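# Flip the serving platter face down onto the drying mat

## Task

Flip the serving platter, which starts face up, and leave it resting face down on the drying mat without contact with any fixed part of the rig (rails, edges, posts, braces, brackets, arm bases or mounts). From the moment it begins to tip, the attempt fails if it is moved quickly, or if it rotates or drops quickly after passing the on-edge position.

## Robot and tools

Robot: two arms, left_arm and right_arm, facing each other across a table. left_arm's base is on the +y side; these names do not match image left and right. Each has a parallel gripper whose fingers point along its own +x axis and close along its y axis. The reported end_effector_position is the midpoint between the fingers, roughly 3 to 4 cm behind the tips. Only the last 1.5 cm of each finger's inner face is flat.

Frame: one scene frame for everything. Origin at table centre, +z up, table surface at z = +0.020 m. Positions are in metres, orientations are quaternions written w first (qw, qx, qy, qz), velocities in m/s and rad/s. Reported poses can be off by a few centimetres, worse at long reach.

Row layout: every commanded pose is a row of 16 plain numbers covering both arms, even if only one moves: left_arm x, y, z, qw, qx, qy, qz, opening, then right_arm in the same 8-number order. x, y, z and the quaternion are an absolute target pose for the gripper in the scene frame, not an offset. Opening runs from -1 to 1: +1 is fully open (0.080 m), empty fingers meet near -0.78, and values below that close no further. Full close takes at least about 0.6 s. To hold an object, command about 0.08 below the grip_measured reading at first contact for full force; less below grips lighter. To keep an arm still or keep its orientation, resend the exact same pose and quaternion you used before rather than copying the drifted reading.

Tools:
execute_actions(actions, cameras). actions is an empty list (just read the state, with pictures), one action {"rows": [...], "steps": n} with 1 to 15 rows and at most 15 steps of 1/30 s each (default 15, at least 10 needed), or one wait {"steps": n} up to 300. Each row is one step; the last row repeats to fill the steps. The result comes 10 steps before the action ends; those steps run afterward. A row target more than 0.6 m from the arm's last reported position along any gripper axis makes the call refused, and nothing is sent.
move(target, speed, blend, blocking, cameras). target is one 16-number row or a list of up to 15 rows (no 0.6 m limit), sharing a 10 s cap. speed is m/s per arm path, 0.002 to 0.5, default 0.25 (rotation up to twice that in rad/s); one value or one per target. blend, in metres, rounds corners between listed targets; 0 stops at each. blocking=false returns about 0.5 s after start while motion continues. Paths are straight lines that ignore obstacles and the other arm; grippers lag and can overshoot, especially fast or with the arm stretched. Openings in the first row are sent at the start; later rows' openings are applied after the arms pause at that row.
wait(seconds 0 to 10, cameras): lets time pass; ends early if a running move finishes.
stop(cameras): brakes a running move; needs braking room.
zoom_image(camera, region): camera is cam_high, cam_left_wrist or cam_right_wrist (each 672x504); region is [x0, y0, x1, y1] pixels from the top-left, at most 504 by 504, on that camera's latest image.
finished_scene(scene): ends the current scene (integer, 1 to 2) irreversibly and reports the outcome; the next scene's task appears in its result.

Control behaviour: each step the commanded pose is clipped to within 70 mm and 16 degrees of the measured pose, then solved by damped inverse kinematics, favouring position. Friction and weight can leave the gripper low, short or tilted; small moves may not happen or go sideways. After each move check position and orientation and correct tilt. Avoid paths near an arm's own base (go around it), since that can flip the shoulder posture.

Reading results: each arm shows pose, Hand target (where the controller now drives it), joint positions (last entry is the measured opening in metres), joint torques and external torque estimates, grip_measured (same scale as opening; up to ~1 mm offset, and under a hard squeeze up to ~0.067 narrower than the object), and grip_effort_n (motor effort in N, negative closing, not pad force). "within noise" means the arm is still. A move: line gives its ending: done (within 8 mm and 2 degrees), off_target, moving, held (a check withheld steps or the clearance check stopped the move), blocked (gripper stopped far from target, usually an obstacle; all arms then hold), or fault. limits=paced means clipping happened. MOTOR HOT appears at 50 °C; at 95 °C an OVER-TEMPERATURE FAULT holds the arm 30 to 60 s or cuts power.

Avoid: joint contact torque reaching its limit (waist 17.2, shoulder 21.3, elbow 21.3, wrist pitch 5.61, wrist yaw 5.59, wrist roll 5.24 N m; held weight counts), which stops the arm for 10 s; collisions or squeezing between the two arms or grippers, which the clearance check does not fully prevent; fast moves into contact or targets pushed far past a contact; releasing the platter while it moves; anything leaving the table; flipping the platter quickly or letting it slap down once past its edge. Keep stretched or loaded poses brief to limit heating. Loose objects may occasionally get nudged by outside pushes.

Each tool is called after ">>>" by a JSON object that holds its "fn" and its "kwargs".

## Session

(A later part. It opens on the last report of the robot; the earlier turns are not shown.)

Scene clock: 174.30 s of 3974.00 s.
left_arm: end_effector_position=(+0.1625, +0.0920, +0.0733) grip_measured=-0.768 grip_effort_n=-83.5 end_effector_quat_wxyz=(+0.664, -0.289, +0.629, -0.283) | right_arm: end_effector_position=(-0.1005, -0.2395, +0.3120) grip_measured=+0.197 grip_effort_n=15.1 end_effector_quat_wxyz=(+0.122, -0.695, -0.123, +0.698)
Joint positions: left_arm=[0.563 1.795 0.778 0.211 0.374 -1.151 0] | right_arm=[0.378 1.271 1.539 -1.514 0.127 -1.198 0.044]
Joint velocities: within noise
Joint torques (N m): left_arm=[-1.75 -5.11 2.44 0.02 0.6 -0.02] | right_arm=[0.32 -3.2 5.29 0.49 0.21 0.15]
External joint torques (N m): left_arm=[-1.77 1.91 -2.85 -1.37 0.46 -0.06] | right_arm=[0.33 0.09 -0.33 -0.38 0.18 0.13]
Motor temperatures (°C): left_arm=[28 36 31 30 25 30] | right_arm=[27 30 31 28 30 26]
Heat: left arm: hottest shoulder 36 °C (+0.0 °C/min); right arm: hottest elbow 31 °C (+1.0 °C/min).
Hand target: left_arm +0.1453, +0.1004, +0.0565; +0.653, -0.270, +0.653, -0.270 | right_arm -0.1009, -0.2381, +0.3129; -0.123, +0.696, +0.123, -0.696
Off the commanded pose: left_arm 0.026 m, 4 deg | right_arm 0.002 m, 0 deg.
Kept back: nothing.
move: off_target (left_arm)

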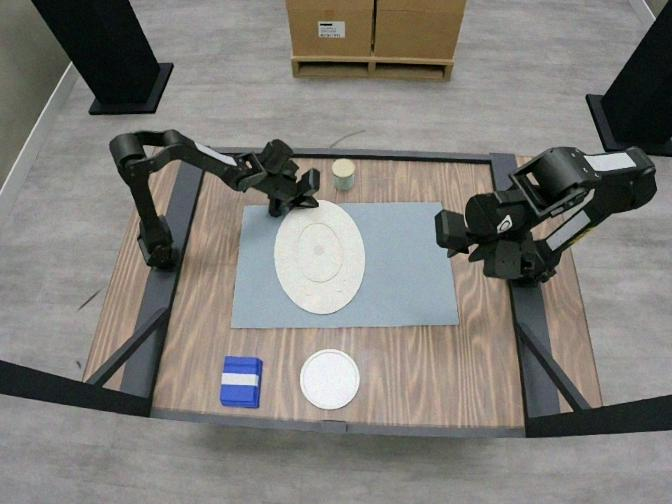

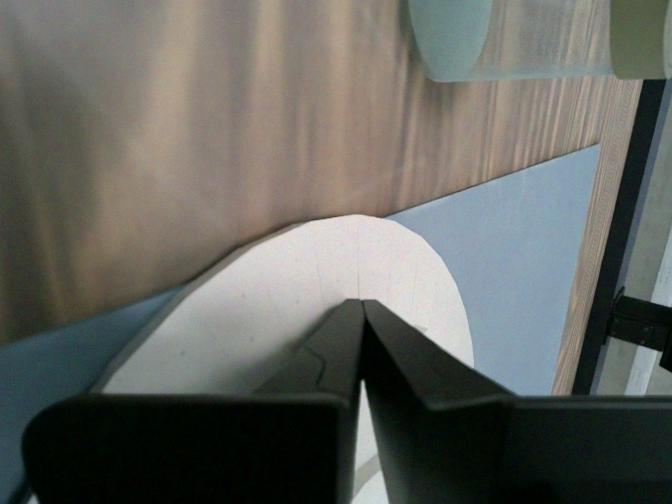

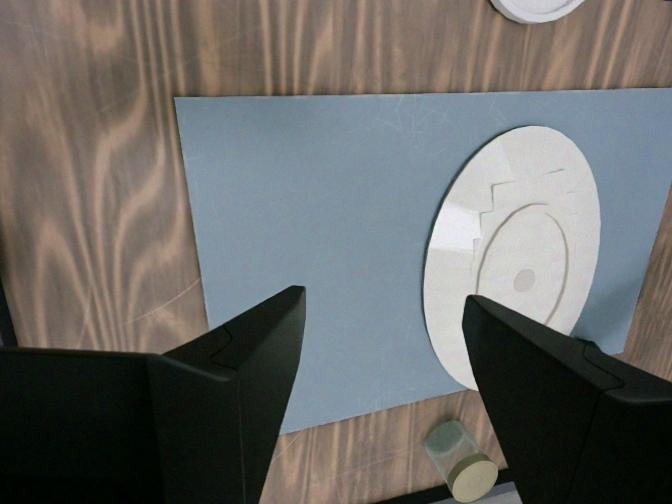

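>>> {"fn": "move", "kwargs": {"target": [[0.16,0.1,0.12,0.6533,-0.2706,0.6533,-0.2706,-0.85,-0.1009,-0.2381,0.3128,0.1228,-0.6964,-0.1228,0.6964,0.2],[0.12,0.24,0.16,0.6533,-0.2706,0.6533,-0.2706,-0.85,-0.1009,-0.2381,0.3128,0.1228,-0.6964,-0.1228,0.6964,0.2]], "speed": [0.05,0.12]}}

>>> {"fn": "zoom_image", "kwargs": {"camera": "cam_high", "region": [220, 150, 470, 340]}}

Scene clock: 177.87 s of 3974.00 s.
left_arm: end_effector_position=(+0.1219, +0.2382, +0.1617) grip_measured=-0.768 grip_effort_n=-83.5 end_effector_quat_wxyz=(+0.655, -0.271, +0.652, -0.271) | right_arm: end_effector_position=(-0.1005, -0.2395, +0.3120) grip_measured=+0.197 grip_effort_n=15.1 end_effector_quat_wxyz=(+0.122, -0.695, -0.123, +0.698)
Joint positions: left_arm=[0.847 1.061 0.629 -0.56 0.565 -0.878 0] | right_arm=[0.378 1.271 1.539 -1.514 0.127 -1.198 0.044]
Joint velocities: within noise
Joint torques (N m): left_arm=[0.11 -3.37 6.42 0.91 0.49 0.11] | right_arm=[0.31 -3.11 5.27 0.52 0.26 0.17]
External joint torques (N m): left_arm=[0.12 -0.64 -0.09 -0.25 0.23 0.07] | right_arm=[0.32 0.15 -0.27 -0.31 0.23 0.15]
Motor temperatures (°C): left_arm=[28 36 31 30 25 30] | right_arm=[27 30 31 28 30 26]
Heat: left arm: hottest shoulder 36 °C (+0.0 °C/min); right arm: hottest elbow 31 °C (+1.0 °C/min).
Hand target: left_arm +0.1199, +0.2399, +0.1599; +0.653, -0.271, +0.653, -0.270 | right_arm -0.1009, -0.2381, +0.3129; -0.123, +0.696, +0.123, -0.696
Off the commanded pose: left_arm 0.003 m, 0 deg | right_arm 0.002 m, 0 deg.
Kept back: nothing.
move: done

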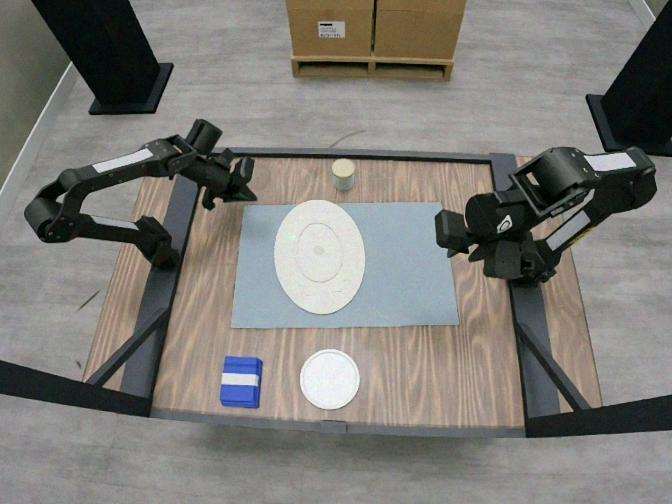

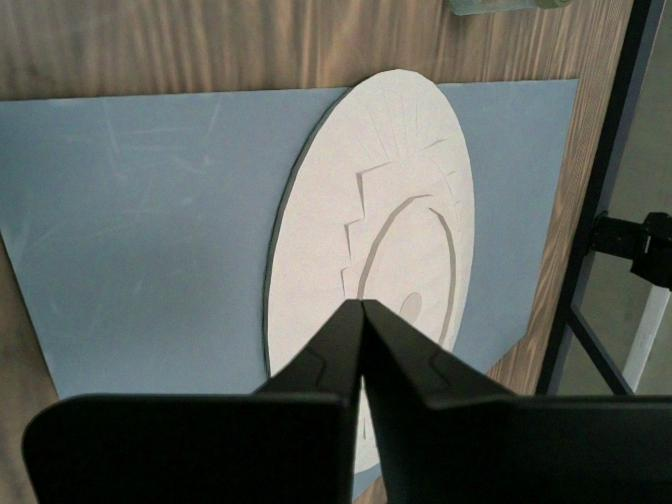

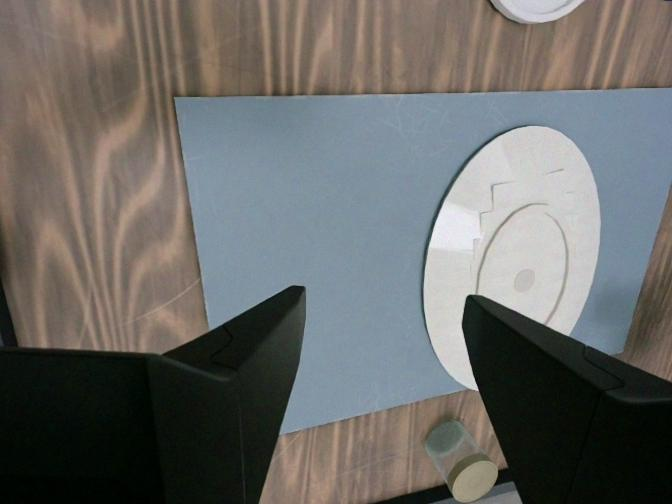

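Scaled by 2.016 from the camera's 672x504 image, which has a finer 960x720 frame.

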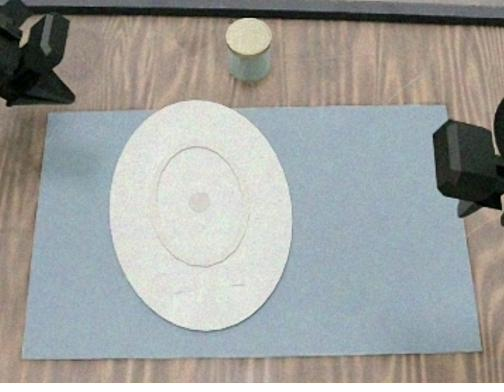

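>>> {"fn": "finished_scene", "kwargs": {"scene": 2}}

The scene is finished: the task was done.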